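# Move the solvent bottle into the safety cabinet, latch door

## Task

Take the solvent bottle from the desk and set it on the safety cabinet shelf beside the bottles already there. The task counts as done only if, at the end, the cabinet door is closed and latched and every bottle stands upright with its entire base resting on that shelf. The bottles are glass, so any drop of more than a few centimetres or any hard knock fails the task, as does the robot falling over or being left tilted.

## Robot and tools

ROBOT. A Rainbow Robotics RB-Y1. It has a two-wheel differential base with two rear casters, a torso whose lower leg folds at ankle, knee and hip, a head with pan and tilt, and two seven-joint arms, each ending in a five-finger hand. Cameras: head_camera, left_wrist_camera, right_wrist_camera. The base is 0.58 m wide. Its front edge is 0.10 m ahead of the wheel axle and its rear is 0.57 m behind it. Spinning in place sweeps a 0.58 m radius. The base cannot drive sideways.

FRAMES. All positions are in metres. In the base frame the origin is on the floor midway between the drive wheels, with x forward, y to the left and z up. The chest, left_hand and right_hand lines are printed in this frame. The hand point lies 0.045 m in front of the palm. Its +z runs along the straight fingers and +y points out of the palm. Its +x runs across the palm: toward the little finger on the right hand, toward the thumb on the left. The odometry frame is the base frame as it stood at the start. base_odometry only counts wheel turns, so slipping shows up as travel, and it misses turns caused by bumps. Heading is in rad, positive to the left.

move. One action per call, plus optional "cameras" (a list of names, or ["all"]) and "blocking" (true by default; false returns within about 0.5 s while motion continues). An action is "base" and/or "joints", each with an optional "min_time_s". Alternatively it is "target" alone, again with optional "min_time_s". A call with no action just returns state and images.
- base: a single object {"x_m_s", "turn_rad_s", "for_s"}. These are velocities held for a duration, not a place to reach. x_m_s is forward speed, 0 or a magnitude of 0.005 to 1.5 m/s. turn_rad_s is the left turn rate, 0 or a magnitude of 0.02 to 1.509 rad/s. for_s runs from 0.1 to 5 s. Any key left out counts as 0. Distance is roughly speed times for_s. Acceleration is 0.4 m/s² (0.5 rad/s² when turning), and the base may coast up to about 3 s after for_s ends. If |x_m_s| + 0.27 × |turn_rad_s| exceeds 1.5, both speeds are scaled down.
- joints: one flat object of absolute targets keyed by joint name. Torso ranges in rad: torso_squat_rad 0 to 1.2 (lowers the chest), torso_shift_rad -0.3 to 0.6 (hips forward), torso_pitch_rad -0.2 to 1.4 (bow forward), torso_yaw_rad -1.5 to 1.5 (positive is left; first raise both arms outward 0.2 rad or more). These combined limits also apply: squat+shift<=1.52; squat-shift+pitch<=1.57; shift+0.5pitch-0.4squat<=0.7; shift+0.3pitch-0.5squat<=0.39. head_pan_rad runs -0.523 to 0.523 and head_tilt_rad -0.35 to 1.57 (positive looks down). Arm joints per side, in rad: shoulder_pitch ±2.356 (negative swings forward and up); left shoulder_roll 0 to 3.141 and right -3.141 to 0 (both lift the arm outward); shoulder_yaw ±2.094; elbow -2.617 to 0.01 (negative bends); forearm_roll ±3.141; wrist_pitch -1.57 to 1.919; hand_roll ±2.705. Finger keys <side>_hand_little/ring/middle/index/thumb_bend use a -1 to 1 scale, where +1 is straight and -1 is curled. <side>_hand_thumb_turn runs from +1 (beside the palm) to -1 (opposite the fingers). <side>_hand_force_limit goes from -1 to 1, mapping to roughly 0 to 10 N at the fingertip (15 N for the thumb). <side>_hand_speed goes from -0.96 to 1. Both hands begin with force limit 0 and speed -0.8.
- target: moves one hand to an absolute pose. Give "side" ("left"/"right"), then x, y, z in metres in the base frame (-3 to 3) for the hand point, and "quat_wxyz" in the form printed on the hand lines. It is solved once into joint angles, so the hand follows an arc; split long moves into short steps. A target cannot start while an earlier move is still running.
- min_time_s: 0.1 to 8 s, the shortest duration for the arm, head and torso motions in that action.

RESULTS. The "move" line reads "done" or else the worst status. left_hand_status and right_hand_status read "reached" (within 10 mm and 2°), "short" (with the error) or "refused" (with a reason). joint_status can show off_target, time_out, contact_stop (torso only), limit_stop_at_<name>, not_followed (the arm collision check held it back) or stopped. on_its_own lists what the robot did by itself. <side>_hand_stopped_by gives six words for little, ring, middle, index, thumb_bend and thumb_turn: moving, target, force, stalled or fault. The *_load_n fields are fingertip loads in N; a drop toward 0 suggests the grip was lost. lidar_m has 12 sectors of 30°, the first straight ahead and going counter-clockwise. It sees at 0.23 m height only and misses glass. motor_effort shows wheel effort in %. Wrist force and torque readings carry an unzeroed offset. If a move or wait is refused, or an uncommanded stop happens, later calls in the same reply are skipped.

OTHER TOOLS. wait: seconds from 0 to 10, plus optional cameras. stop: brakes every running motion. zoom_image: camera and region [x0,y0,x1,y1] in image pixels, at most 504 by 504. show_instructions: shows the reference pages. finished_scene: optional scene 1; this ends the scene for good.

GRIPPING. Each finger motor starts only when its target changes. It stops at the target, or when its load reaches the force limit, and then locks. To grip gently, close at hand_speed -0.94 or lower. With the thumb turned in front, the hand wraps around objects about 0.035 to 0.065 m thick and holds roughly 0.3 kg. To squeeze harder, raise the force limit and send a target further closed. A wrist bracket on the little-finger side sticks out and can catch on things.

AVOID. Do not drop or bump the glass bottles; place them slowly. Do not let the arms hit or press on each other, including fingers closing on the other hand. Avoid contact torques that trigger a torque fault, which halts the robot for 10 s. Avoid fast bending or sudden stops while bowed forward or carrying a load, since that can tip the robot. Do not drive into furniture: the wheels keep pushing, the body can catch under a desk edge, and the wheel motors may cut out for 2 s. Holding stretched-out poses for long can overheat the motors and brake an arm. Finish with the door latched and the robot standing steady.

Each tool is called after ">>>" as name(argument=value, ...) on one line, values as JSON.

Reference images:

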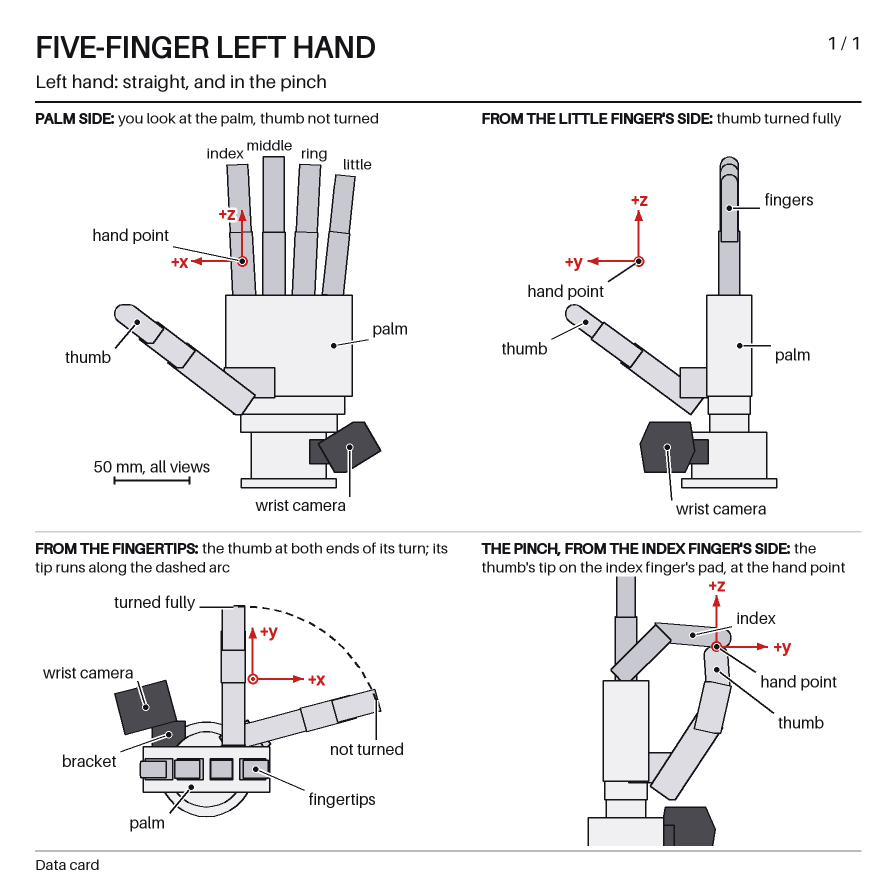

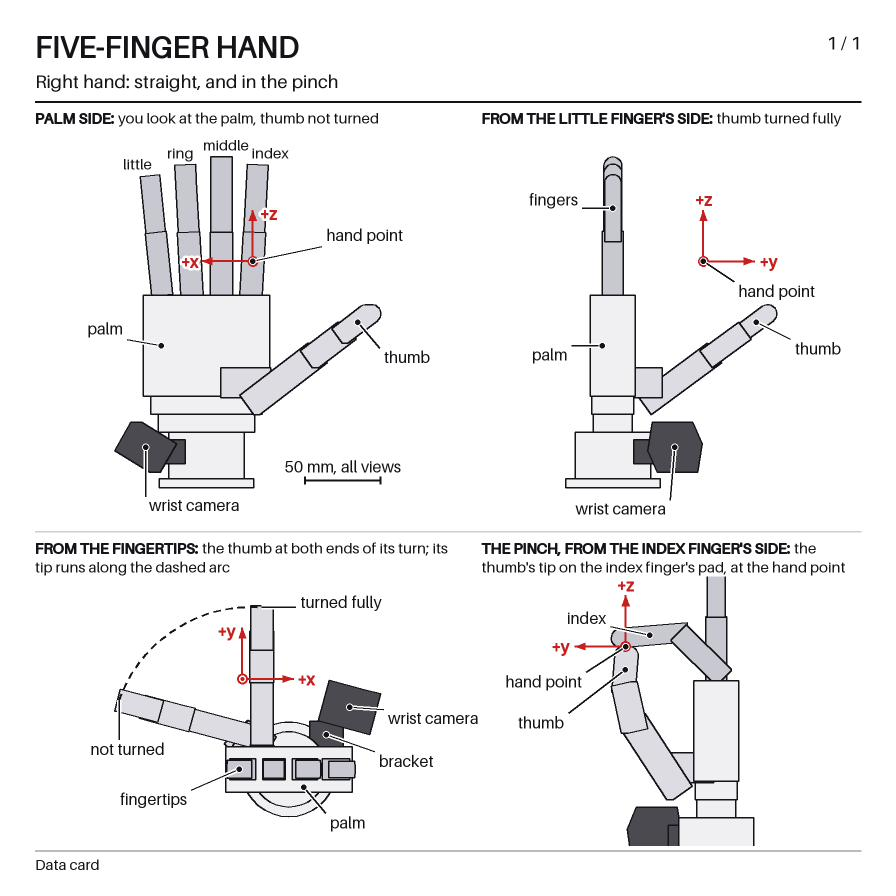

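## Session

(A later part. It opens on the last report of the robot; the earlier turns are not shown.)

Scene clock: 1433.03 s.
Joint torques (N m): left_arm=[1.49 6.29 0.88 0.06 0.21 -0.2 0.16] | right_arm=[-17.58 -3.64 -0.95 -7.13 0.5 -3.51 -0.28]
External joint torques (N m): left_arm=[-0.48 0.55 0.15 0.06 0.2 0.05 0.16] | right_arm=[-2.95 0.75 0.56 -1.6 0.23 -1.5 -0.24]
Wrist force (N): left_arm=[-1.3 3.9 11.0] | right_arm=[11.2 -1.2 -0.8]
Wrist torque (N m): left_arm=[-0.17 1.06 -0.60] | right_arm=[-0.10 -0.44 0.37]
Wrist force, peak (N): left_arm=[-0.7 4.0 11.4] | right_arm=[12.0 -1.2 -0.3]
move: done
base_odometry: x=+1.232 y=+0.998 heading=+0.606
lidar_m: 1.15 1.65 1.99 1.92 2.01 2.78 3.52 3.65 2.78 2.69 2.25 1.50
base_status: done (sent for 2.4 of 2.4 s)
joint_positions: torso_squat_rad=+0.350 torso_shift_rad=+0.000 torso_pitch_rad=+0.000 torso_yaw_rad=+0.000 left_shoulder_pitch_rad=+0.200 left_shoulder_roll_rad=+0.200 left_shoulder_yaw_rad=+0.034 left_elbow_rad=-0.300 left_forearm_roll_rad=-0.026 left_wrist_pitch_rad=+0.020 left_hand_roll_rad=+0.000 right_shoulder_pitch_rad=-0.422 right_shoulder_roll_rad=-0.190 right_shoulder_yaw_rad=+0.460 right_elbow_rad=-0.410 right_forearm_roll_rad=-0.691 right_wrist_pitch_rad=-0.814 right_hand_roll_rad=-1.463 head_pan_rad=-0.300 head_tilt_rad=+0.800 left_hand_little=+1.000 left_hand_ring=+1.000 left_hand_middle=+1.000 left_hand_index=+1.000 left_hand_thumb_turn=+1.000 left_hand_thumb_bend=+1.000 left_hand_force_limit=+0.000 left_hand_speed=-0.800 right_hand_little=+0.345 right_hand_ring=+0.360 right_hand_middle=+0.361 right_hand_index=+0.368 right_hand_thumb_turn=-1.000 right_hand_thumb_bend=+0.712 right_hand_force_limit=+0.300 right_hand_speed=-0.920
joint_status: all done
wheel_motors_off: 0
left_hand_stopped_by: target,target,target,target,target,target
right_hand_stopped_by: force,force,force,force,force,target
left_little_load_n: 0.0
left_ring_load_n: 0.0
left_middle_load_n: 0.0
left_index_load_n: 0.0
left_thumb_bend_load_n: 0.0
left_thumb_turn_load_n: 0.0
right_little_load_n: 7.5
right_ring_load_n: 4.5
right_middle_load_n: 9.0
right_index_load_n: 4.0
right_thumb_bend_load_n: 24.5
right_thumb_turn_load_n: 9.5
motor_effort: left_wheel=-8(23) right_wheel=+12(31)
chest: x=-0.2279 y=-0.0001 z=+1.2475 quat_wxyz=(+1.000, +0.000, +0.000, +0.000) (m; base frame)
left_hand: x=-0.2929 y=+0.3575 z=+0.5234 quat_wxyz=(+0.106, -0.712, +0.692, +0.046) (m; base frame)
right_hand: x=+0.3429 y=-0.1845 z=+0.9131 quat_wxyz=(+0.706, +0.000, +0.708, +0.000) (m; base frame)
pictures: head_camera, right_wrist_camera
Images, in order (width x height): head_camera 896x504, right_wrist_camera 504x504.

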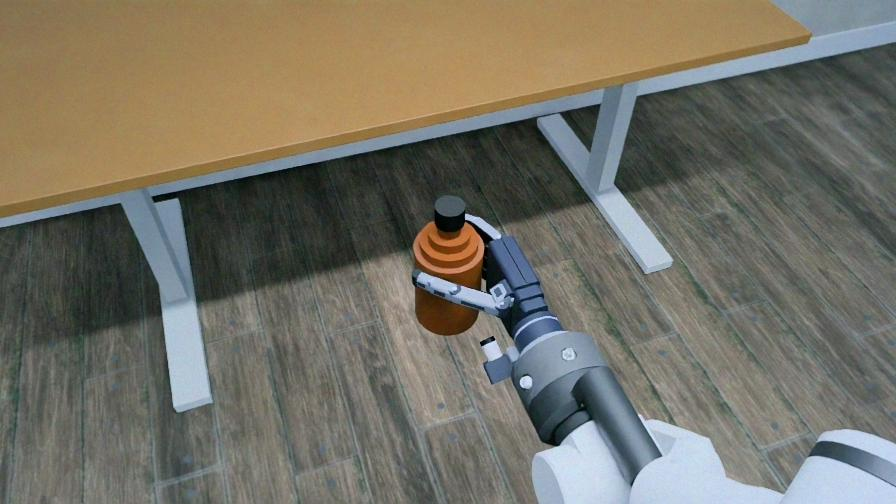

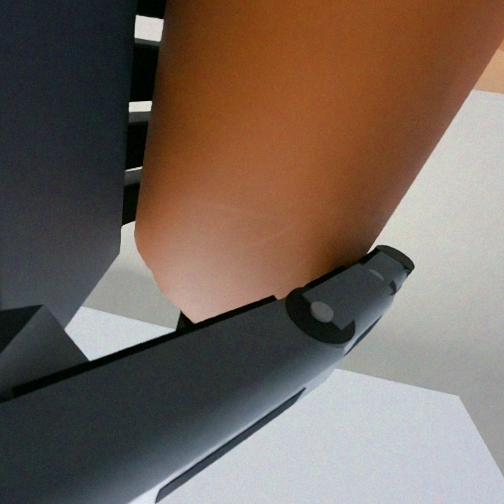

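>>> move(target={"side": "right", "x": 0.30, "y": -0.24, "z": 1.0, "quat_wxyz": [0.7071, 0, 0.7071, 0]}, min_time_s=2, cameras=[])

>>> move(target={"side": "right", "x": 0.25, "y": -0.32, "z": 1.1, "quat_wxyz": [0.7071, 0, 0.7071, 0]}, min_time_s=2.5, cameras=["head_camera"])

>>> move(base={"turn_rad_s": -0.8, "for_s": 3.77}, joints={"head_pan_rad": 0.0, "head_tilt_rad": 0.3}, cameras=["head_camera"])

Scene clock: 1448.40 s.
Joint torques (N m): left_arm=[1.08 6.61 0.73 0.07 0.26 -0.12 0.2] | right_arm=[-11.96 -6.52 -6.56 -11.46 0.29 -3.44 -0.47]
External joint torques (N m): left_arm=[-0.89 0.87 0 0.08 0.25 0.12 0.2] | right_arm=[-2.56 -0.25 -2.34 -2.72 -0.1 -1.58 -0.43]
Wrist force (N): left_arm=[-1.1 4.5 10.8] | right_arm=[11.5 -1.5 -0.8]
Wrist torque (N m): left_arm=[-0.04 1.02 -0.60] | right_arm=[-0.09 -0.51 0.34]
Wrist force, peak (N): left_arm=[-0.9 4.5 11.1] | right_arm=[12.4 -1.8 -0.7]
move: done
base_odometry: x=+1.232 y=+0.998 heading=+0.606
lidar_m: 1.14 1.65 1.98 1.92 2.03 2.79 3.52 3.65 2.78 2.69 2.25 1.50
base_status: not commanded
joint_positions: torso_squat_rad=+0.350 torso_shift_rad=+0.000 torso_pitch_rad=+0.000 torso_yaw_rad=+0.000 left_shoulder_pitch_rad=+0.200 left_shoulder_roll_rad=+0.200 left_shoulder_yaw_rad=+0.034 left_elbow_rad=-0.300 left_forearm_roll_rad=-0.026 left_wrist_pitch_rad=+0.020 left_hand_roll_rad=+0.000 right_shoulder_pitch_rad=+0.059 right_shoulder_roll_rad=-0.391 right_shoulder_yaw_rad=+0.223 right_elbow_rad=-1.411 right_forearm_roll_rad=-0.806 right_wrist_pitch_rad=-0.312 right_hand_roll_rad=-1.167 head_pan_rad=-0.300 head_tilt_rad=+0.800 left_hand_little=+1.000 left_hand_ring=+1.000 left_hand_middle=+1.000 left_hand_index=+1.000 left_hand_thumb_turn=+1.000 left_hand_thumb_bend=+1.000 left_hand_force_limit=+0.000 left_hand_speed=-0.800 right_hand_little=+0.345 right_hand_ring=+0.360 right_hand_middle=+0.361 right_hand_index=+0.368 right_hand_thumb_turn=-1.000 right_hand_thumb_bend=+0.712 right_hand_force_limit=+0.300 right_hand_speed=-0.920
joint_status: all done
wheel_motors_off: 0
left_hand_stopped_by: target,target,target,target,target,target
right_hand_stopped_by: force,force,force,force,force,target
left_little_load_n: 0.0
left_ring_load_n: 0.0
left_middle_load_n: 0.0
left_index_load_n: 0.0
left_thumb_bend_load_n: 0.0
left_thumb_turn_load_n: 0.0
right_little_load_n: 7.5
right_ring_load_n: 4.5
right_middle_load_n: 9.0
right_index_load_n: 4.0
right_thumb_bend_load_n: 24.5
right_thumb_turn_load_n: 9.5
motor_effort: left_wheel=-10(11) right_wheel=+12(13)
chest: x=-0.2279 y=-0.0002 z=+1.2475 quat_wxyz=(+1.000, +0.000, +0.000, +0.000) (m; base frame)
left_hand: x=-0.2929 y=+0.3575 z=+0.5234 quat_wxyz=(+0.106, -0.712, +0.692, +0.046) (m; base frame)
right_hand: x=+0.2996 y=-0.2401 z=+0.9991 quat_wxyz=(+0.707, +0.000, +0.707, +0.001) (m; base frame)
right_hand_status: reached (checked arc, planned for 2.0 s): 1 mm and 0.1 deg off.
pictures: none
No camera images: "cameras" was empty.

Scene clock: 1451.23 s.
Joint torques (N m): left_arm=[1.56 6.6 1.15 0.02 0.2 -0.18 0.22] | right_arm=[-6.42 -10.84 -9.27 -11.25 -0.19 -3.12 -0.87]
External joint torques (N m): left_arm=[-0.41 0.85 0.42 0.02 0.18 0.07 0.22] | right_arm=[-0.68 -1.47 -2.86 -2.65 -0.36 -1.23 -0.84]
Wrist force (N): left_arm=[-1.1 3.9 11.1] | right_arm=[11.2 -1.4 -1.0]
Wrist torque (N m): left_arm=[-0.16 1.02 -0.61] | right_arm=[-0.06 -0.42 0.19]
Wrist force, peak (N): left_arm=[-0.8 4.3 11.3] | right_arm=[12.0 -1.6 -0.6]
move: done
base_odometry: x=+1.232 y=+0.998 heading=+0.606
lidar_m: 1.13 1.67 1.98 1.92 2.03 2.78 3.52 3.67 2.78 2.68 2.25 1.50
base_status: not commanded
joint_positions: torso_squat_rad=+0.350 torso_shift_rad=+0.000 torso_pitch_rad=+0.000 torso_yaw_rad=+0.000 left_shoulder_pitch_rad=+0.200 left_shoulder_roll_rad=+0.200 left_shoulder_yaw_rad=+0.034 left_elbow_rad=-0.300 left_forearm_roll_rad=-0.026 left_wrist_pitch_rad=+0.020 left_hand_roll_rad=+0.000 right_shoulder_pitch_rad=+0.317 right_shoulder_roll_rad=-0.562 right_shoulder_yaw_rad=-0.051 right_elbow_rad=-1.872 right_forearm_roll_rad=-0.934 right_wrist_pitch_rad=-0.019 right_hand_roll_rad=-1.204 head_pan_rad=-0.300 head_tilt_rad=+0.800 left_hand_little=+1.000 left_hand_ring=+1.000 left_hand_middle=+1.000 left_hand_index=+1.000 left_hand_thumb_turn=+1.000 left_hand_thumb_bend=+1.000 left_hand_force_limit=+0.000 left_hand_speed=-0.800 right_hand_little=+0.345 right_hand_ring=+0.360 right_hand_middle=+0.361 right_hand_index=+0.368 right_hand_thumb_turn=-1.000 right_hand_thumb_bend=+0.712 right_hand_force_limit=+0.300 right_hand_speed=-0.920
joint_status: all done
wheel_motors_off: 0
left_hand_stopped_by: target,target,target,target,target,target
right_hand_stopped_by: force,force,force,force,force,target
left_little_load_n: 0.0
left_ring_load_n: 0.0
left_middle_load_n: 0.0
left_index_load_n: 0.0
left_thumb_bend_load_n: 0.0
left_thumb_turn_load_n: 0.0
right_little_load_n: 7.5
right_ring_load_n: 4.5
right_middle_load_n: 9.0
right_index_load_n: 4.0
right_thumb_bend_load_n: 24.5
right_thumb_turn_load_n: 9.5
motor_effort: left_wheel=-7(11) right_wheel=+12(13)
chest: x=-0.2279 y=-0.0002 z=+1.2475 quat_wxyz=(+1.000, +0.000, +0.000, +0.000) (m; base frame)
left_hand: x=-0.2929 y=+0.3575 z=+0.5234 quat_wxyz=(+0.106, -0.712, +0.692, +0.046) (m; base frame)
right_hand: x=+0.2496 y=-0.3202 z=+1.0990 quat_wxyz=(+0.708, -0.001, +0.707, +0.001) (m; base frame)
right_hand_status: reached (checked arc, planned for 2.5 s): 1 mm and 0.2 deg off.
pictures: head_camera
Images, in order (width x height): head_camera 896x504.

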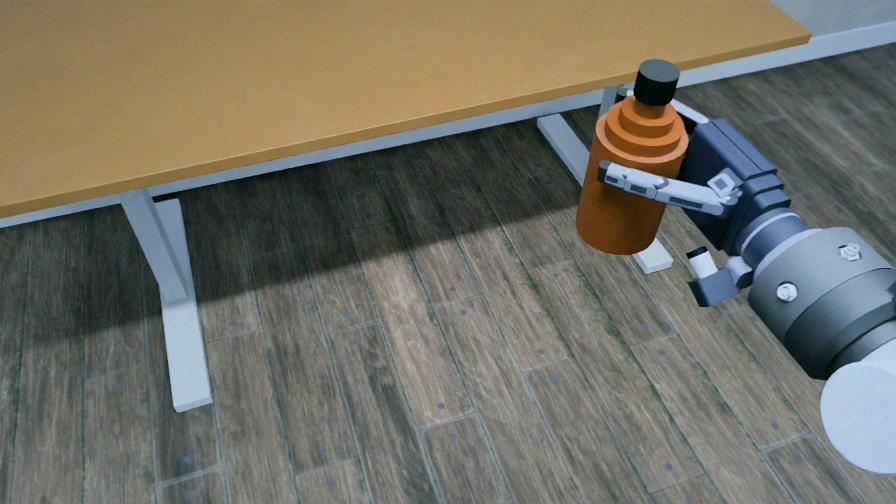

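Scene clock: 1457.07 s.
Joint torques (N m): left_arm=[1.52 6.34 0.68 -0.13 0.28 -0.02 0.23] | right_arm=[-6.44 -10.05 -8.72 -10.92 -0.31 -3.33 -0.95]
External joint torques (N m): left_arm=[-0.45 0.6 -0.05 -0.13 0.27 0.22 0.23] | right_arm=[-0.71 -0.67 -2.31 -2.33 -0.48 -1.44 -0.92]
Wrist force (N): left_arm=[-1.0 3.9 11.2] | right_arm=[11.2 -1.4 -1.1]
Wrist torque (N m): left_arm=[-0.16 1.02 -0.59] | right_arm=[-0.08 -0.45 0.18]
Wrist force, peak (N): left_arm=[-1.3 3.9 11.3] | right_arm=[11.8 -1.8 -1.1]
move: done
base_odometry: x=+1.232 y=+0.998 heading=-2.407
lidar_m: 3.55 3.42 2.71 2.69 1.49 1.61 1.15 1.74 1.94 1.92 2.09 3.19
base_status: done (sent for 3.77 of 3.77 s)
joint_positions: torso_squat_rad=+0.350 torso_shift_rad=+0.000 torso_pitch_rad=+0.000 torso_yaw_rad=+0.000 left_shoulder_pitch_rad=+0.200 left_shoulder_roll_rad=+0.200 left_shoulder_yaw_rad=+0.034 left_elbow_rad=-0.300 left_forearm_roll_rad=-0.026 left_wrist_pitch_rad=+0.020 left_hand_roll_rad=+0.000 right_shoulder_pitch_rad=+0.317 right_shoulder_roll_rad=-0.563 right_shoulder_yaw_rad=-0.051 right_elbow_rad=-1.872 right_forearm_roll_rad=-0.934 right_wrist_pitch_rad=-0.019 right_hand_roll_rad=-1.204 head_pan_rad=+0.000 head_tilt_rad=+0.300 left_hand_little=+1.000 left_hand_ring=+1.000 left_hand_middle=+1.000 left_hand_index=+1.000 left_hand_thumb_turn=+1.000 left_hand_thumb_bend=+1.000 left_hand_force_limit=+0.000 left_hand_speed=-0.800 right_hand_little=+0.345 right_hand_ring=+0.360 right_hand_middle=+0.361 right_hand_index=+0.368 right_hand_thumb_turn=-1.000 right_hand_thumb_bend=+0.712 right_hand_force_limit=+0.300 right_hand_speed=-0.920
joint_status: all done
wheel_motors_off: 0
left_hand_stopped_by: target,target,target,target,target,target
right_hand_stopped_by: force,force,force,force,force,target
left_little_load_n: 0.0
left_ring_load_n: 0.0
left_middle_load_n: 0.0
left_index_load_n: 0.0
left_thumb_bend_load_n: 0.5
left_thumb_turn_load_n: 0.0
right_little_load_n: 7.5
right_ring_load_n: 4.0
right_middle_load_n: 9.0
right_index_load_n: 4.5
right_thumb_bend_load_n: 24.5
right_thumb_turn_load_n: 9.5
motor_effort: left_wheel=+9(34) right_wheel=+6(36)
chest: x=-0.2279 y=-0.0002 z=+1.2475 quat_wxyz=(+1.000, +0.000, +0.000, +0.000) (m; base frame)
left_hand: x=-0.2929 y=+0.3575 z=+0.5235 quat_wxyz=(+0.106, -0.712, +0.692, +0.046) (m; base frame)
right_hand: x=+0.2496 y=-0.3203 z=+1.0990 quat_wxyz=(+0.708, -0.001, +0.707, +0.001) (m; base frame)
pictures: head_camera
Images, in order (width x height): head_camera 896x504.

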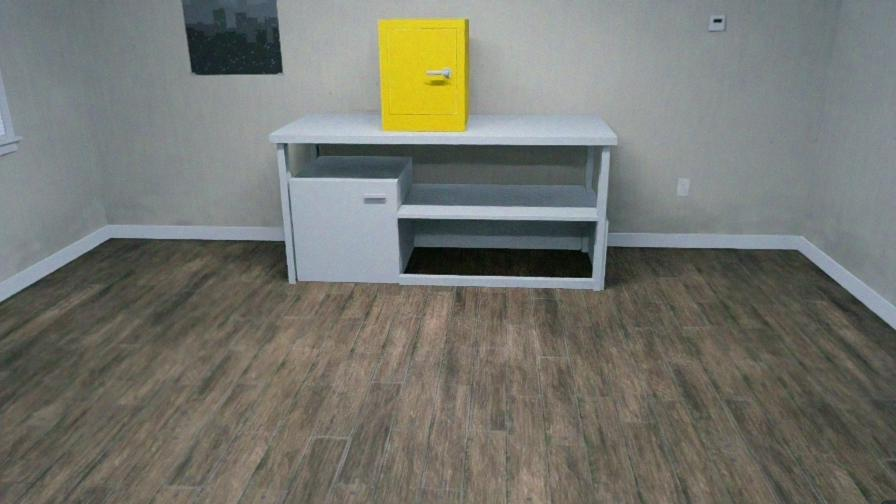

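>>> move(base={"x_m_s": 0.4, "for_s": 5}, cameras=[])

>>> move(base={"x_m_s": 0.3, "for_s": 2.3}, cameras=[])

>>> move(base={"turn_rad_s": -0.1, "for_s": 1.22}, cameras=["head_camera"])

>>> zoom_image(camera="head_camera", region=[200, 0, 700, 504])

Scene clock: 1477.53 s.
Joint torques (N m): left_arm=[1.45 6.41 0.98 -0.13 0.21 -0.25 0.12] | right_arm=[-7.68 -9.43 -9.14 -10.84 -0.38 -3.5 -0.84]
External joint torques (N m): left_arm=[-0.53 0.66 0.25 -0.13 0.2 -0.01 0.12] | right_arm=[-1.95 -0.06 -2.74 -2.24 -0.55 -1.61 -0.8]
Wrist force (N): left_arm=[-0.9 3.9 10.7] | right_arm=[11.5 -1.4 -1.2]
Wrist torque (N m): left_arm=[-0.15 0.99 -0.61] | right_arm=[-0.06 -0.51 0.21]
Wrist force, peak (N): left_arm=[-1.0 4.3 11.2] | right_arm=[11.9 -1.4 -1.4]
move: done
base_odometry: x=-0.253 y=-0.341 heading=-2.408
lidar_m: 1.54 1.63 2.48 2.44 2.64 3.22 3.16 2.75 2.21 2.18 2.35 1.67
base_status: done (sent for 5 of 5 s)
joint_positions: torso_squat_rad=+0.350 torso_shift_rad=+0.000 torso_pitch_rad=+0.000 torso_yaw_rad=+0.000 left_shoulder_pitch_rad=+0.200 left_shoulder_roll_rad=+0.200 left_shoulder_yaw_rad=+0.034 left_elbow_rad=-0.300 left_forearm_roll_rad=-0.026 left_wrist_pitch_rad=+0.020 left_hand_roll_rad=+0.000 right_shoulder_pitch_rad=+0.317 right_shoulder_roll_rad=-0.563 right_shoulder_yaw_rad=-0.051 right_elbow_rad=-1.872 right_forearm_roll_rad=-0.934 right_wrist_pitch_rad=-0.019 right_hand_roll_rad=-1.204 head_pan_rad=+0.000 head_tilt_rad=+0.300 left_hand_little=+1.000 left_hand_ring=+1.000 left_hand_middle=+1.000 left_hand_index=+1.000 left_hand_thumb_turn=+1.000 left_hand_thumb_bend=+1.000 left_hand_force_limit=+0.000 left_hand_speed=-0.800 right_hand_little=+0.345 right_hand_ring=+0.360 right_hand_middle=+0.361 right_hand_index=+0.368 right_hand_thumb_turn=-1.000 right_hand_thumb_bend=+0.712 right_hand_force_limit=+0.300 right_hand_speed=-0.920
joint_status: not commanded
wheel_motors_off: 0
left_hand_stopped_by: target,target,target,target,target,target
right_hand_stopped_by: force,force,force,force,force,target
left_little_load_n: 0.0
left_ring_load_n: 0.0
left_middle_load_n: 0.0
left_index_load_n: 0.0
left_thumb_bend_load_n: 0.0
left_thumb_turn_load_n: 0.0
right_little_load_n: 7.5
right_ring_load_n: 4.5
right_middle_load_n: 9.0
right_index_load_n: 4.5
right_thumb_bend_load_n: 24.5
right_thumb_turn_load_n: 9.5
motor_effort: left_wheel=-5(31) right_wheel=+8(37)
chest: x=-0.2279 y=-0.0002 z=+1.2475 quat_wxyz=(+1.000, +0.000, +0.000, +0.000) (m; base frame)
left_hand: x=-0.2929 y=+0.3575 z=+0.5235 quat_wxyz=(+0.106, -0.712, +0.692, +0.046) (m; base frame)
right_hand: x=+0.2496 y=-0.3203 z=+1.0989 quat_wxyz=(+0.707, -0.001, +0.707, +0.001) (m; base frame)
pictures: none
No camera images: "cameras" was empty.

Scene clock: 1481.23 s.
Joint torques (N m): left_arm=[1.63 6.19 0.71 -0.12 0.25 -0.05 0.21] | right_arm=[-7.87 -10.01 -9.54 -11.18 -0.32 -3.47 -0.78]
External joint torques (N m): left_arm=[-0.35 0.44 -0.02 -0.11 0.24 0.19 0.22] | right_arm=[-2.14 -0.64 -3.14 -2.59 -0.49 -1.58 -0.74]
Wrist force (N): left_arm=[-1.0 4.2 10.9] | right_arm=[11.0 -0.8 -1.1]
Wrist torque (N m): left_arm=[-0.09 0.98 -0.62] | right_arm=[0.02 -0.42 0.18]
Wrist force, peak (N): left_arm=[-1.0 4.2 11.5] | right_arm=[11.7 -1.5 -1.1]
move: done
base_odometry: x=-0.766 y=-0.803 heading=-2.409
lidar_m: 0.85 0.89 2.39 2.35 2.55 3.84 3.85 2.88 2.30 2.27 1.17 1.47
base_status: done (sent for 2.3 of 2.3 s)
joint_positions: torso_squat_rad=+0.350 torso_shift_rad=+0.000 torso_pitch_rad=+0.000 torso_yaw_rad=+0.000 left_shoulder_pitch_rad=+0.200 left_shoulder_roll_rad=+0.200 left_shoulder_yaw_rad=+0.034 left_elbow_rad=-0.300 left_forearm_roll_rad=-0.026 left_wrist_pitch_rad=+0.020 left_hand_roll_rad=+0.000 right_shoulder_pitch_rad=+0.318 right_shoulder_roll_rad=-0.563 right_shoulder_yaw_rad=-0.051 right_elbow_rad=-1.872 right_forearm_roll_rad=-0.934 right_wrist_pitch_rad=-0.019 right_hand_roll_rad=-1.204 head_pan_rad=+0.000 head_tilt_rad=+0.300 left_hand_little=+1.000 left_hand_ring=+1.000 left_hand_middle=+1.000 left_hand_index=+1.000 left_hand_thumb_turn=+1.000 left_hand_thumb_bend=+1.000 left_hand_force_limit=+0.000 left_hand_speed=-0.800 right_hand_little=+0.345 right_hand_ring=+0.360 right_hand_middle=+0.361 right_hand_index=+0.368 right_hand_thumb_turn=-1.000 right_hand_thumb_bend=+0.712 right_hand_force_limit=+0.300 right_hand_speed=-0.920
joint_status: not commanded
wheel_motors_off: 0
left_hand_stopped_by: target,target,target,target,target,target
right_hand_stopped_by: force,force,force,force,force,target
left_little_load_n: 0.0
left_ring_load_n: 0.0
left_middle_load_n: 0.0
left_index_load_n: 0.0
left_thumb_bend_load_n: 0.0
left_thumb_turn_load_n: 0.0
right_little_load_n: 7.5
right_ring_load_n: 4.0
right_middle_load_n: 8.5
right_index_load_n: 4.5
right_thumb_bend_load_n: 24.5
right_thumb_turn_load_n: 9.5
motor_effort: left_wheel=-7(16) right_wheel=+7(32)
chest: x=-0.2279 y=-0.0002 z=+1.2475 quat_wxyz=(+1.000, +0.000, +0.000, +0.000) (m; base frame)
left_hand: x=-0.2929 y=+0.3575 z=+0.5235 quat_wxyz=(+0.106, -0.712, +0.692, +0.046) (m; base frame)
right_hand: x=+0.2496 y=-0.3203 z=+1.0989 quat_wxyz=(+0.707, -0.001, +0.707, +0.001) (m; base frame)
pictures: none
No camera images: "cameras" was empty.

Scene clock: 1483.00 s.
Joint torques (N m): left_arm=[1.85 6.31 0.9 -0.05 0.06 -0.05 0.16] | right_arm=[-8.27 -9.97 -9.2 -10.76 -0.33 -3.31 -0.81]
External joint torques (N m): left_arm=[-0.13 0.56 0.18 -0.05 0.05 0.19 0.17] | right_arm=[-2.54 -0.6 -2.79 -2.17 -0.5 -1.42 -0.77]
Wrist force (N): left_arm=[-0.9 4.2 10.8] | right_arm=[10.9 -1.1 -0.8]
Wrist torque (N m): left_arm=[-0.09 0.98 -0.57] | right_arm=[-0.03 -0.41 0.18]
Wrist force, peak (N): left_arm=[-0.9 4.6 11.1] | right_arm=[11.9 -1.1 -1.1]
move: done
base_odometry: x=-0.766 y=-0.803 heading=-2.532
lidar_m: 0.87 0.85 1.13 2.35 2.44 3.34 3.86 3.23 2.35 2.27 1.17 1.23
base_status: done (sent for 1.23 of 1.23 s)
joint_positions: torso_squat_rad=+0.350 torso_shift_rad=+0.000 torso_pitch_rad=+0.000 torso_yaw_rad=+0.000 left_shoulder_pitch_rad=+0.200 left_shoulder_roll_rad=+0.200 left_shoulder_yaw_rad=+0.034 left_elbow_rad=-0.300 left_forearm_roll_rad=-0.026 left_wrist_pitch_rad=+0.020 left_hand_roll_rad=+0.000 right_shoulder_pitch_rad=+0.318 right_shoulder_roll_rad=-0.563 right_shoulder_yaw_rad=-0.051 right_elbow_rad=-1.872 right_forearm_roll_rad=-0.934 right_wrist_pitch_rad=-0.019 right_hand_roll_rad=-1.204 head_pan_rad=+0.000 head_tilt_rad=+0.300 left_hand_little=+1.000 left_hand_ring=+1.000 left_hand_middle=+1.000 left_hand_index=+1.000 left_hand_thumb_turn=+1.000 left_hand_thumb_bend=+1.000 left_hand_force_limit=+0.000 left_hand_speed=-0.800 right_hand_little=+0.345 right_hand_ring=+0.360 right_hand_middle=+0.361 right_hand_index=+0.368 right_hand_thumb_turn=-1.000 right_hand_thumb_bend=+0.712 right_hand_force_limit=+0.300 right_hand_speed=-0.920
joint_status: not commanded
wheel_motors_off: 0
left_hand_stopped_by: target,target,target,target,target,target
right_hand_stopped_by: force,force,force,force,force,target
left_little_load_n: 0.0
left_ring_load_n: 0.0
left_middle_load_n: 0.0
left_index_load_n: 0.0
left_thumb_bend_load_n: 0.0
left_thumb_turn_load_n: 0.0
right_little_load_n: 7.5
right_ring_load_n: 4.5
right_middle_load_n: 8.5
right_index_load_n: 4.0
right_thumb_bend_load_n: 24.5
right_thumb_turn_load_n: 9.5
motor_effort: left_wheel=-5(30) right_wheel=-10(37)
chest: x=-0.2279 y=-0.0002 z=+1.2475 quat_wxyz=(+1.000, +0.000, +0.000, +0.000) (m; base frame)
left_hand: x=-0.2929 y=+0.3575 z=+0.5235 quat_wxyz=(+0.106, -0.712, +0.692, +0.046) (m; base frame)
right_hand: x=+0.2496 y=-0.3203 z=+1.0989 quat_wxyz=(+0.707, -0.001, +0.707, +0.001) (m; base frame)
pictures: head_camera
Images, in order (width x height): head_camera 896x504.

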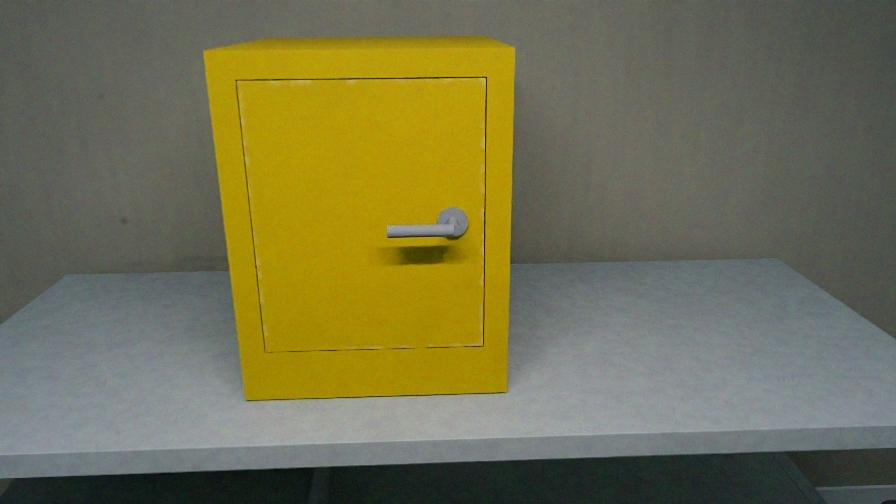

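Scaled by 1.000.

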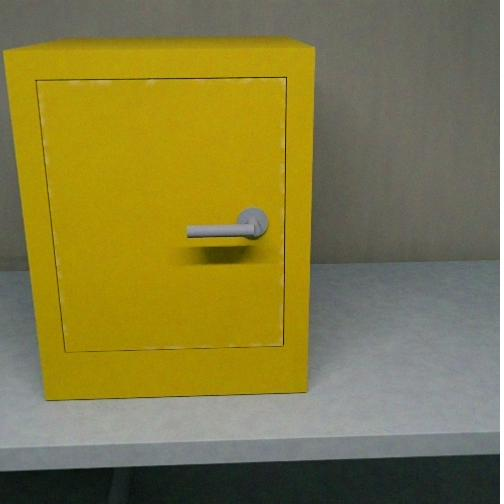

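>>> move(joints={"left_shoulder_pitch_rad": -0.04, "left_shoulder_roll_rad": 0.3, "left_shoulder_yaw_rad": 0.03, "left_elbow_rad": -1.6, "left_hand_little": 0.0, "left_hand_ring": 0.0, "left_hand_middle": 0.0, "left_hand_index": 0.0}, min_time_s=2, cameras=[])

>>> move(target={"side": "left", "x": 0.22, "y": 0.15, "z": 1.22, "quat_wxyz": [0.5, -0.5, 0.5, -0.5]}, min_time_s=2, cameras=["head_camera", "left_wrist_camera"])

Scene clock: 1557.50 s.
Joint torques (N m): left_arm=[-11.72 6.87 2.37 -9.86 0.21 -1.93 0.28] | right_arm=[-8.21 -10.31 -9.02 -10.86 -0.11 -3.32 -0.86]
External joint torques (N m): left_arm=[0 1.05 -1.12 0.02 0.13 -0.04 0.29] | right_arm=[-2.48 -0.94 -2.62 -2.27 -0.28 -1.43 -0.82]
Wrist force (N): left_arm=[-0.4 8.7 4.6] | right_arm=[11.3 -0.9 -1.1]
Wrist torque (N m): left_arm=[0.52 0.83 -0.72] | right_arm=[0.01 -0.47 0.19]
Wrist force, peak (N): left_arm=[-0.8 7.1 10.3] | right_arm=[11.8 -1.2 -0.6]
move: done
base_odometry: x=-0.766 y=-0.803 heading=-2.532
lidar_m: 0.87 0.85 1.15 2.35 2.45 3.35 3.85 3.22 2.35 2.27 1.17 1.22
base_status: not commanded
joint_positions: torso_squat_rad=+0.350 torso_shift_rad=+0.000 torso_pitch_rad=+0.000 torso_yaw_rad=+0.000 left_shoulder_pitch_rad=-0.040 left_shoulder_roll_rad=+0.300 left_shoulder_yaw_rad=+0.030 left_elbow_rad=-1.600 left_forearm_roll_rad=-0.026 left_wrist_pitch_rad=+0.020 left_hand_roll_rad=+0.000 right_shoulder_pitch_rad=+0.318 right_shoulder_roll_rad=-0.563 right_shoulder_yaw_rad=-0.051 right_elbow_rad=-1.872 right_forearm_roll_rad=-0.934 right_wrist_pitch_rad=-0.019 right_hand_roll_rad=-1.204 head_pan_rad=+0.000 head_tilt_rad=+0.300 left_hand_little=+0.000 left_hand_ring=+0.000 left_hand_middle=+0.000 left_hand_index=+0.000 left_hand_thumb_turn=+1.000 left_hand_thumb_bend=+1.000 left_hand_force_limit=+0.000 left_hand_speed=-0.800 right_hand_little=+0.345 right_hand_ring=+0.360 right_hand_middle=+0.361 right_hand_index=+0.368 right_hand_thumb_turn=-1.000 right_hand_thumb_bend=+0.712 right_hand_force_limit=+0.300 right_hand_speed=-0.920
joint_status: all done
wheel_motors_off: 0
left_hand_stopped_by: target,target,target,target,target,target
right_hand_stopped_by: force,force,force,force,force,target
left_little_load_n: 0.0
left_ring_load_n: 0.0
left_middle_load_n: 0.0
left_index_load_n: 0.0
left_thumb_bend_load_n: 0.0
left_thumb_turn_load_n: -0.5
right_little_load_n: 7.5
right_ring_load_n: 4.0
right_middle_load_n: 9.0
right_index_load_n: 4.5
right_thumb_bend_load_n: 24.0
right_thumb_turn_load_n: 9.5
motor_effort: left_wheel=-3(5) right_wheel=-12(12)
chest: x=-0.2279 y=-0.0002 z=+1.2475 quat_wxyz=(+1.000, +0.000, +0.000, +0.000) (m; base frame)
left_hand: x=+0.3516 y=+0.3064 z=+1.0037 quat_wxyz=(+0.593, -0.404, +0.556, -0.420) (m; base frame)
right_hand: x=+0.2496 y=-0.3203 z=+1.0989 quat_wxyz=(+0.707, -0.001, +0.707, +0.001) (m; base frame)
pictures: none
No camera images: "cameras" was empty.

Scene clock: 1559.83 s.
Joint torques (N m): left_arm=[-5.97 -2.59 -1.15 -7.61 -0.12 -1.85 0.16] | right_arm=[-7.82 -10.16 -8.83 -11.06 -0.13 -3.44 -0.85]
External joint torques (N m): left_arm=[1.65 -0.12 -1.32 -0.74 0.44 0.02 0.16] | right_arm=[-2.09 -0.79 -2.42 -2.46 -0.3 -1.55 -0.81]
Wrist force (N): left_arm=[-2.1 9.1 4.4] | right_arm=[11.2 -1.4 -1.0]
Wrist torque (N m): left_arm=[0.57 0.93 -0.74] | right_arm=[-0.09 -0.46 0.18]
Wrist force, peak (N): left_arm=[-0.6 9.6 5.5] | right_arm=[11.8 -1.1 -1.3]
move: short
base_odometry: x=-0.766 y=-0.803 heading=-2.532
lidar_m: 0.86 0.85 1.15 2.36 2.45 3.35 3.85 3.22 2.35 2.27 1.16 1.21
base_status: not commanded
joint_positions: torso_squat_rad=+0.350 torso_shift_rad=+0.000 torso_pitch_rad=+0.000 torso_yaw_rad=+0.000 left_shoulder_pitch_rad=-0.011 left_shoulder_roll_rad=+0.016 left_shoulder_yaw_rad=-0.461 left_elbow_rad=-2.617 left_forearm_roll_rad=-0.707 left_wrist_pitch_rad=+1.084 left_hand_roll_rad=+0.330 right_shoulder_pitch_rad=+0.318 right_shoulder_roll_rad=-0.563 right_shoulder_yaw_rad=-0.051 right_elbow_rad=-1.872 right_forearm_roll_rad=-0.934 right_wrist_pitch_rad=-0.019 right_hand_roll_rad=-1.204 head_pan_rad=+0.000 head_tilt_rad=+0.300 left_hand_little=+0.000 left_hand_ring=+0.000 left_hand_middle=+0.000 left_hand_index=+0.000 left_hand_thumb_turn=+1.000 left_hand_thumb_bend=+1.000 left_hand_force_limit=+0.000 left_hand_speed=-0.800 right_hand_little=+0.345 right_hand_ring=+0.360 right_hand_middle=+0.361 right_hand_index=+0.368 right_hand_thumb_turn=-1.000 right_hand_thumb_bend=+0.712 right_hand_force_limit=+0.300 right_hand_speed=-0.920
joint_status: all done
wheel_motors_off: 0
left_hand_stopped_by: target,target,target,target,target,target
right_hand_stopped_by: force,force,force,force,force,target
left_little_load_n: 0.0
left_ring_load_n: 0.0
left_middle_load_n: 0.0
left_index_load_n: 0.0
left_thumb_bend_load_n: 0.0
left_thumb_turn_load_n: 0.0
right_little_load_n: 7.5
right_ring_load_n: 4.5
right_middle_load_n: 9.0
right_index_load_n: 4.5
right_thumb_bend_load_n: 24.5
right_thumb_turn_load_n: 9.5
motor_effort: left_wheel=-3(4) right_wheel=-12(12)
chest: x=-0.2279 y=-0.0002 z=+1.2475 quat_wxyz=(+1.000, +0.000, +0.000, +0.000) (m; base frame)
left_hand: x=+0.2212 y=+0.1495 z=+1.2196 quat_wxyz=(+0.561, -0.510, +0.447, -0.475) (m; base frame)
left_hand_status: short (checked arc, as near as the solve gets, planned for 2.0 s): 1 mm and 9.7 deg off. The place is met; only the turn is off.
right_hand: x=+0.2496 y=-0.3203 z=+1.0989 quat_wxyz=(+0.707, -0.001, +0.707, +0.001) (m; base frame)
pictures: head_camera, left_wrist_camera
Images, in order (width x height): head_camera 896x504, left_wrist_camera 504x504.

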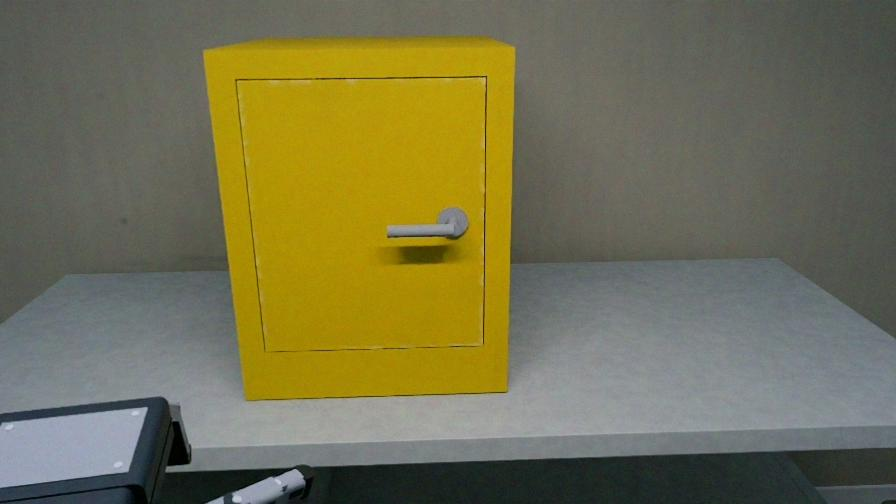

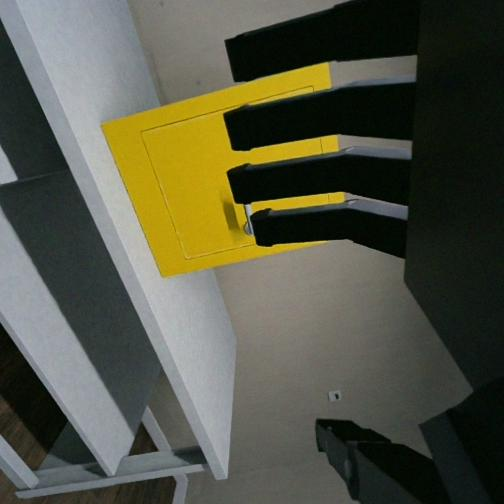

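>>> move(target={"side": "left", "x": 0.28, "y": 0.05, "z": 1.25, "quat_wxyz": [0.5, -0.5, 0.5, -0.5]}, min_time_s=2, cameras=[])

>>> move(base={"x_m_s": 0.2, "for_s": 2.35}, joints={"head_tilt_rad": 0.4}, cameras=["head_camera", "left_wrist_camera"])

Scene clock: 1575.30 s.
Joint torques (N m): left_arm=[-14.82 -3.05 2.73 -5.2 -0.4 -1.71 0.36] | right_arm=[-7.61 -10.36 -8.83 -10.75 -0.33 -3.37 -0.81]
External joint torques (N m): left_arm=[-1.84 -0.78 0.94 0.82 0.35 0.13 0.36] | right_arm=[-1.89 -0.99 -2.43 -2.16 -0.5 -1.48 -0.78]
Wrist force (N): left_arm=[-2.7 9.2 4.8] | right_arm=[11.6 -1.3 -1.3]
Wrist torque (N m): left_arm=[0.57 1.02 -0.78] | right_arm=[-0.04 -0.52 0.20]
Wrist force, peak (N): left_arm=[-2.5 9.8 5.2] | right_arm=[11.8 -1.4 -0.9]
move: done
base_odometry: x=-0.766 y=-0.803 heading=-2.532
lidar_m: 0.86 0.86 1.15 2.35 2.45 3.34 3.86 3.22 2.36 2.25 1.17 1.22
base_status: not commanded
joint_positions: torso_squat_rad=+0.350 torso_shift_rad=+0.000 torso_pitch_rad=+0.000 torso_yaw_rad=+0.000 left_shoulder_pitch_rad=-0.497 left_shoulder_roll_rad=+0.000 left_shoulder_yaw_rad=-0.430 left_elbow_rad=-2.319 left_forearm_roll_rad=-0.557 left_wrist_pitch_rad=+1.337 left_hand_roll_rad=+0.406 right_shoulder_pitch_rad=+0.318 right_shoulder_roll_rad=-0.563 right_shoulder_yaw_rad=-0.051 right_elbow_rad=-1.872 right_forearm_roll_rad=-0.934 right_wrist_pitch_rad=-0.019 right_hand_roll_rad=-1.204 head_pan_rad=+0.000 head_tilt_rad=+0.300 left_hand_little=+0.000 left_hand_ring=+0.000 left_hand_middle=+0.000 left_hand_index=+0.000 left_hand_thumb_turn=+1.000 left_hand_thumb_bend=+1.000 left_hand_force_limit=+0.000 left_hand_speed=-0.800 right_hand_little=+0.345 right_hand_ring=+0.360 right_hand_middle=+0.361 right_hand_index=+0.368 right_hand_thumb_turn=-1.000 right_hand_thumb_bend=+0.712 right_hand_force_limit=+0.300 right_hand_speed=-0.920
joint_status: all done
wheel_motors_off: 0
left_hand_stopped_by: target,target,target,target,target,target
right_hand_stopped_by: force,force,force,force,force,target
left_little_load_n: 0.0
left_ring_load_n: 0.0
left_middle_load_n: 0.0
left_index_load_n: 0.0
left_thumb_bend_load_n: 0.0
left_thumb_turn_load_n: 0.0
right_little_load_n: 7.5
right_ring_load_n: 4.0
right_middle_load_n: 9.0
right_index_load_n: 4.5
right_thumb_bend_load_n: 24.5
right_thumb_turn_load_n: 9.5
motor_effort: left_wheel=-3(4) right_wheel=-12(12)
chest: x=-0.2279 y=-0.0002 z=+1.2475 quat_wxyz=(+1.000, +0.000, +0.000, +0.000) (m; base frame)
left_hand: x=+0.2799 y=+0.0500 z=+1.2498 quat_wxyz=(+0.500, -0.500, +0.500, -0.500) (m; base frame)
left_hand_status: reached (checked arc, planned for 2.0 s): 0 mm and 0.0 deg off.
right_hand: x=+0.2496 y=-0.3203 z=+1.0989 quat_wxyz=(+0.707, -0.001, +0.707, +0.001) (m; base frame)
pictures: none
No camera images: "cameras" was empty.

Scene clock: 1578.73 s.
Joint torques (N m): left_arm=[-13.7 -2.83 3.14 -5.53 -0.41 -1.68 0.3] | right_arm=[-7.92 -10.23 -9.35 -10.8 -0.23 -3.27 -0.74]
External joint torques (N m): left_arm=[-0.72 -0.56 1.35 0.49 0.34 0.16 0.29] | right_arm=[-2.2 -0.86 -2.94 -2.2 -0.4 -1.38 -0.7]
Wrist force (N): left_arm=[-2.6 9.5 5.1] | right_arm=[11.1 -1.3 -0.8]
Wrist torque (N m): left_arm=[0.60 1.02 -0.79] | right_arm=[-0.08 -0.46 0.15]
Wrist force, peak (N): left_arm=[-2.6 9.6 5.6] | right_arm=[11.9 -1.0 -0.7]
move: done
base_odometry: x=-1.154 y=-1.074 heading=-2.532
lidar_m: 0.87 0.41 0.50 2.36 2.44 3.33 4.32 3.23 2.35 2.26 0.93 1.04
base_status: done (sent for 2.37 of 2.37 s)
joint_positions: torso_squat_rad=+0.350 torso_shift_rad=+0.000 torso_pitch_rad=+0.000 torso_yaw_rad=+0.000 left_shoulder_pitch_rad=-0.497 left_shoulder_roll_rad=+0.000 left_shoulder_yaw_rad=-0.430 left_elbow_rad=-2.319 left_forearm_roll_rad=-0.557 left_wrist_pitch_rad=+1.337 left_hand_roll_rad=+0.406 right_shoulder_pitch_rad=+0.318 right_shoulder_roll_rad=-0.563 right_shoulder_yaw_rad=-0.051 right_elbow_rad=-1.872 right_forearm_roll_rad=-0.934 right_wrist_pitch_rad=-0.019 right_hand_roll_rad=-1.204 head_pan_rad=+0.000 head_tilt_rad=+0.400 left_hand_little=+0.000 left_hand_ring=+0.000 left_hand_middle=+0.000 left_hand_index=+0.000 left_hand_thumb_turn=+1.000 left_hand_thumb_bend=+1.000 left_hand_force_limit=+0.000 left_hand_speed=-0.800 right_hand_little=+0.345 right_hand_ring=+0.360 right_hand_middle=+0.361 right_hand_index=+0.368 right_hand_thumb_turn=-1.000 right_hand_thumb_bend=+0.712 right_hand_force_limit=+0.300 right_hand_speed=-0.920
joint_status: all done
wheel_motors_off: 0
left_hand_stopped_by: target,target,target,target,target,target
right_hand_stopped_by: force,force,force,force,force,target
left_little_load_n: 0.0
left_ring_load_n: 0.0
left_middle_load_n: 0.0
left_index_load_n: 0.0
left_thumb_bend_load_n: 0.0
left_thumb_turn_load_n: 0.0
right_little_load_n: 7.5
right_ring_load_n: 4.0
right_middle_load_n: 9.0
right_index_load_n: 4.5
right_thumb_bend_load_n: 24.5
right_thumb_turn_load_n: 9.5
motor_effort: left_wheel=-7(25) right_wheel=+6(34)
chest: x=-0.2279 y=-0.0002 z=+1.2475 quat_wxyz=(+1.000, +0.000, +0.000, +0.000) (m; base frame)
left_hand: x=+0.2799 y=+0.0500 z=+1.2499 quat_wxyz=(+0.500, -0.500, +0.500, -0.500) (m; base frame)
right_hand: x=+0.2496 y=-0.3203 z=+1.0988 quat_wxyz=(+0.707, -0.001, +0.707, +0.001) (m; base frame)
pictures: head_camera, left_wrist_camera
Images, in order (width x height): head_camera 896x504, left_wrist_camera 504x504.

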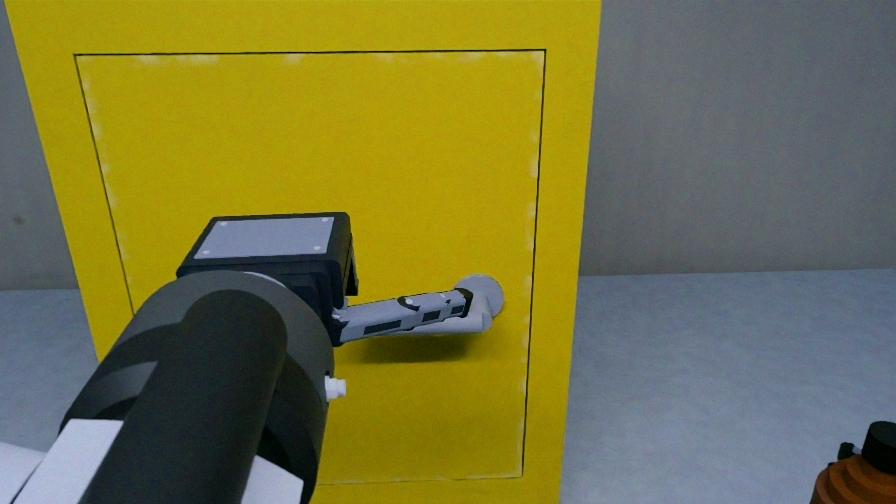

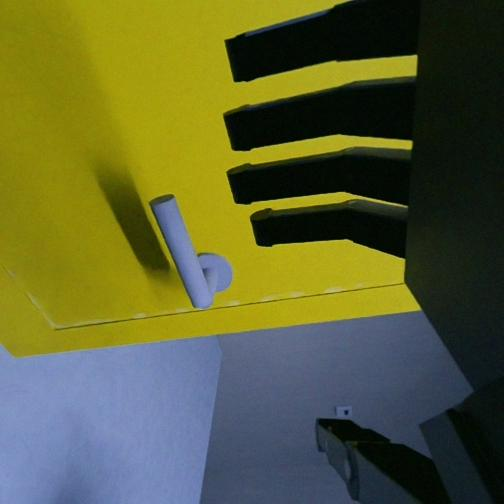

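>>> move(target={"side": "left", "x": 0.33, "y": 0.0, "z": 1.25, "quat_wxyz": [0.5, -0.5, 0.5, -0.5]}, min_time_s=1.5, cameras=["head_camera", "left_wrist_camera"])

Scene clock: 1599.57 s.
Joint torques (N m): left_arm=[-16.69 -2.44 1.43 -5.97 -0.9 -1.69 0.21] | right_arm=[-7.77 -9.69 -8.65 -10.85 -0.22 -3.3 -0.84]
External joint torques (N m): left_arm=[-1.06 -0.63 -1.62 0.83 0.15 -0.03 0.21] | right_arm=[-2.05 -0.33 -2.25 -2.26 -0.39 -1.41 -0.8]
Wrist force (N): left_arm=[-2.1 9.4 5.0] | right_arm=[11.2 -1.2 -1.4]
Wrist torque (N m): left_arm=[0.59 0.92 -0.76] | right_arm=[-0.02 -0.46 0.20]
Wrist force, peak (N): left_arm=[-2.3 9.8 5.2] | right_arm=[11.9 -1.6 -1.3]
move: done
base_odometry: x=-1.154 y=-1.074 heading=-2.532
lidar_m: 0.87 0.41 0.49 2.36 2.45 3.34 4.32 3.22 2.35 2.27 0.92 1.04
base_status: not commanded
joint_positions: torso_squat_rad=+0.350 torso_shift_rad=+0.000 torso_pitch_rad=+0.000 torso_yaw_rad=+0.000 left_shoulder_pitch_rad=-0.692 left_shoulder_roll_rad=+0.000 left_shoulder_yaw_rad=-0.464 left_elbow_rad=-2.005 left_forearm_roll_rad=-0.598 left_wrist_pitch_rad=+1.283 left_hand_roll_rad=+0.600 right_shoulder_pitch_rad=+0.318 right_shoulder_roll_rad=-0.563 right_shoulder_yaw_rad=-0.051 right_elbow_rad=-1.872 right_forearm_roll_rad=-0.934 right_wrist_pitch_rad=-0.019 right_hand_roll_rad=-1.204 head_pan_rad=+0.000 head_tilt_rad=+0.400 left_hand_little=+0.000 left_hand_ring=+0.000 left_hand_middle=+0.000 left_hand_index=+0.000 left_hand_thumb_turn=+1.000 left_hand_thumb_bend=+1.000 left_hand_force_limit=+0.000 left_hand_speed=-0.800 right_hand_little=+0.345 right_hand_ring=+0.360 right_hand_middle=+0.361 right_hand_index=+0.368 right_hand_thumb_turn=-1.000 right_hand_thumb_bend=+0.712 right_hand_force_limit=+0.300 right_hand_speed=-0.920
joint_status: all done
wheel_motors_off: 0
left_hand_stopped_by: target,target,target,target,target,target
right_hand_stopped_by: force,force,force,force,force,target
left_little_load_n: 0.0
left_ring_load_n: 0.0
left_middle_load_n: 0.0
left_index_load_n: 0.0
left_thumb_bend_load_n: 0.0
left_thumb_turn_load_n: 0.0
right_little_load_n: 8.0
right_ring_load_n: 4.0
right_middle_load_n: 9.0
right_index_load_n: 4.5
right_thumb_bend_load_n: 24.5
right_thumb_turn_load_n: 9.5
motor_effort: left_wheel=-7(7) right_wheel=+5(6)
chest: x=-0.2279 y=-0.0002 z=+1.2475 quat_wxyz=(+1.000, +0.000, +0.000, +0.000) (m; base frame)
left_hand: x=+0.3300 y=+0.0003 z=+1.2499 quat_wxyz=(+0.500, -0.500, +0.500, -0.500) (m; base frame)
left_hand_status: reached (checked arc, planned for 1.5 s): 0 mm and 0.0 deg off.
right_hand: x=+0.2496 y=-0.3203 z=+1.0988 quat_wxyz=(+0.707, -0.001, +0.707, +0.001) (m; base frame)
pictures: head_camera, left_wrist_camera
Images, in order (width x height): head_camera 896x504, left_wrist_camera 504x504.

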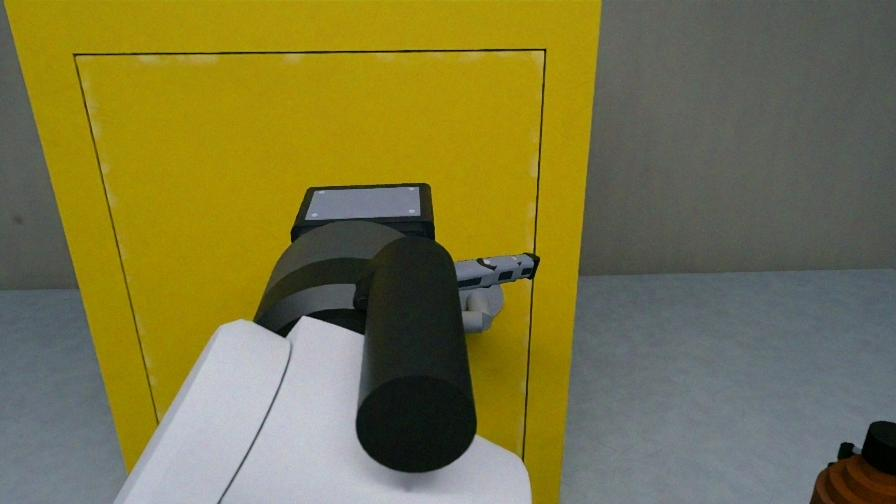

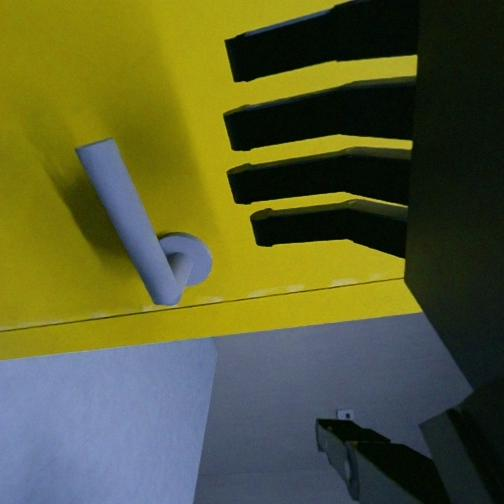

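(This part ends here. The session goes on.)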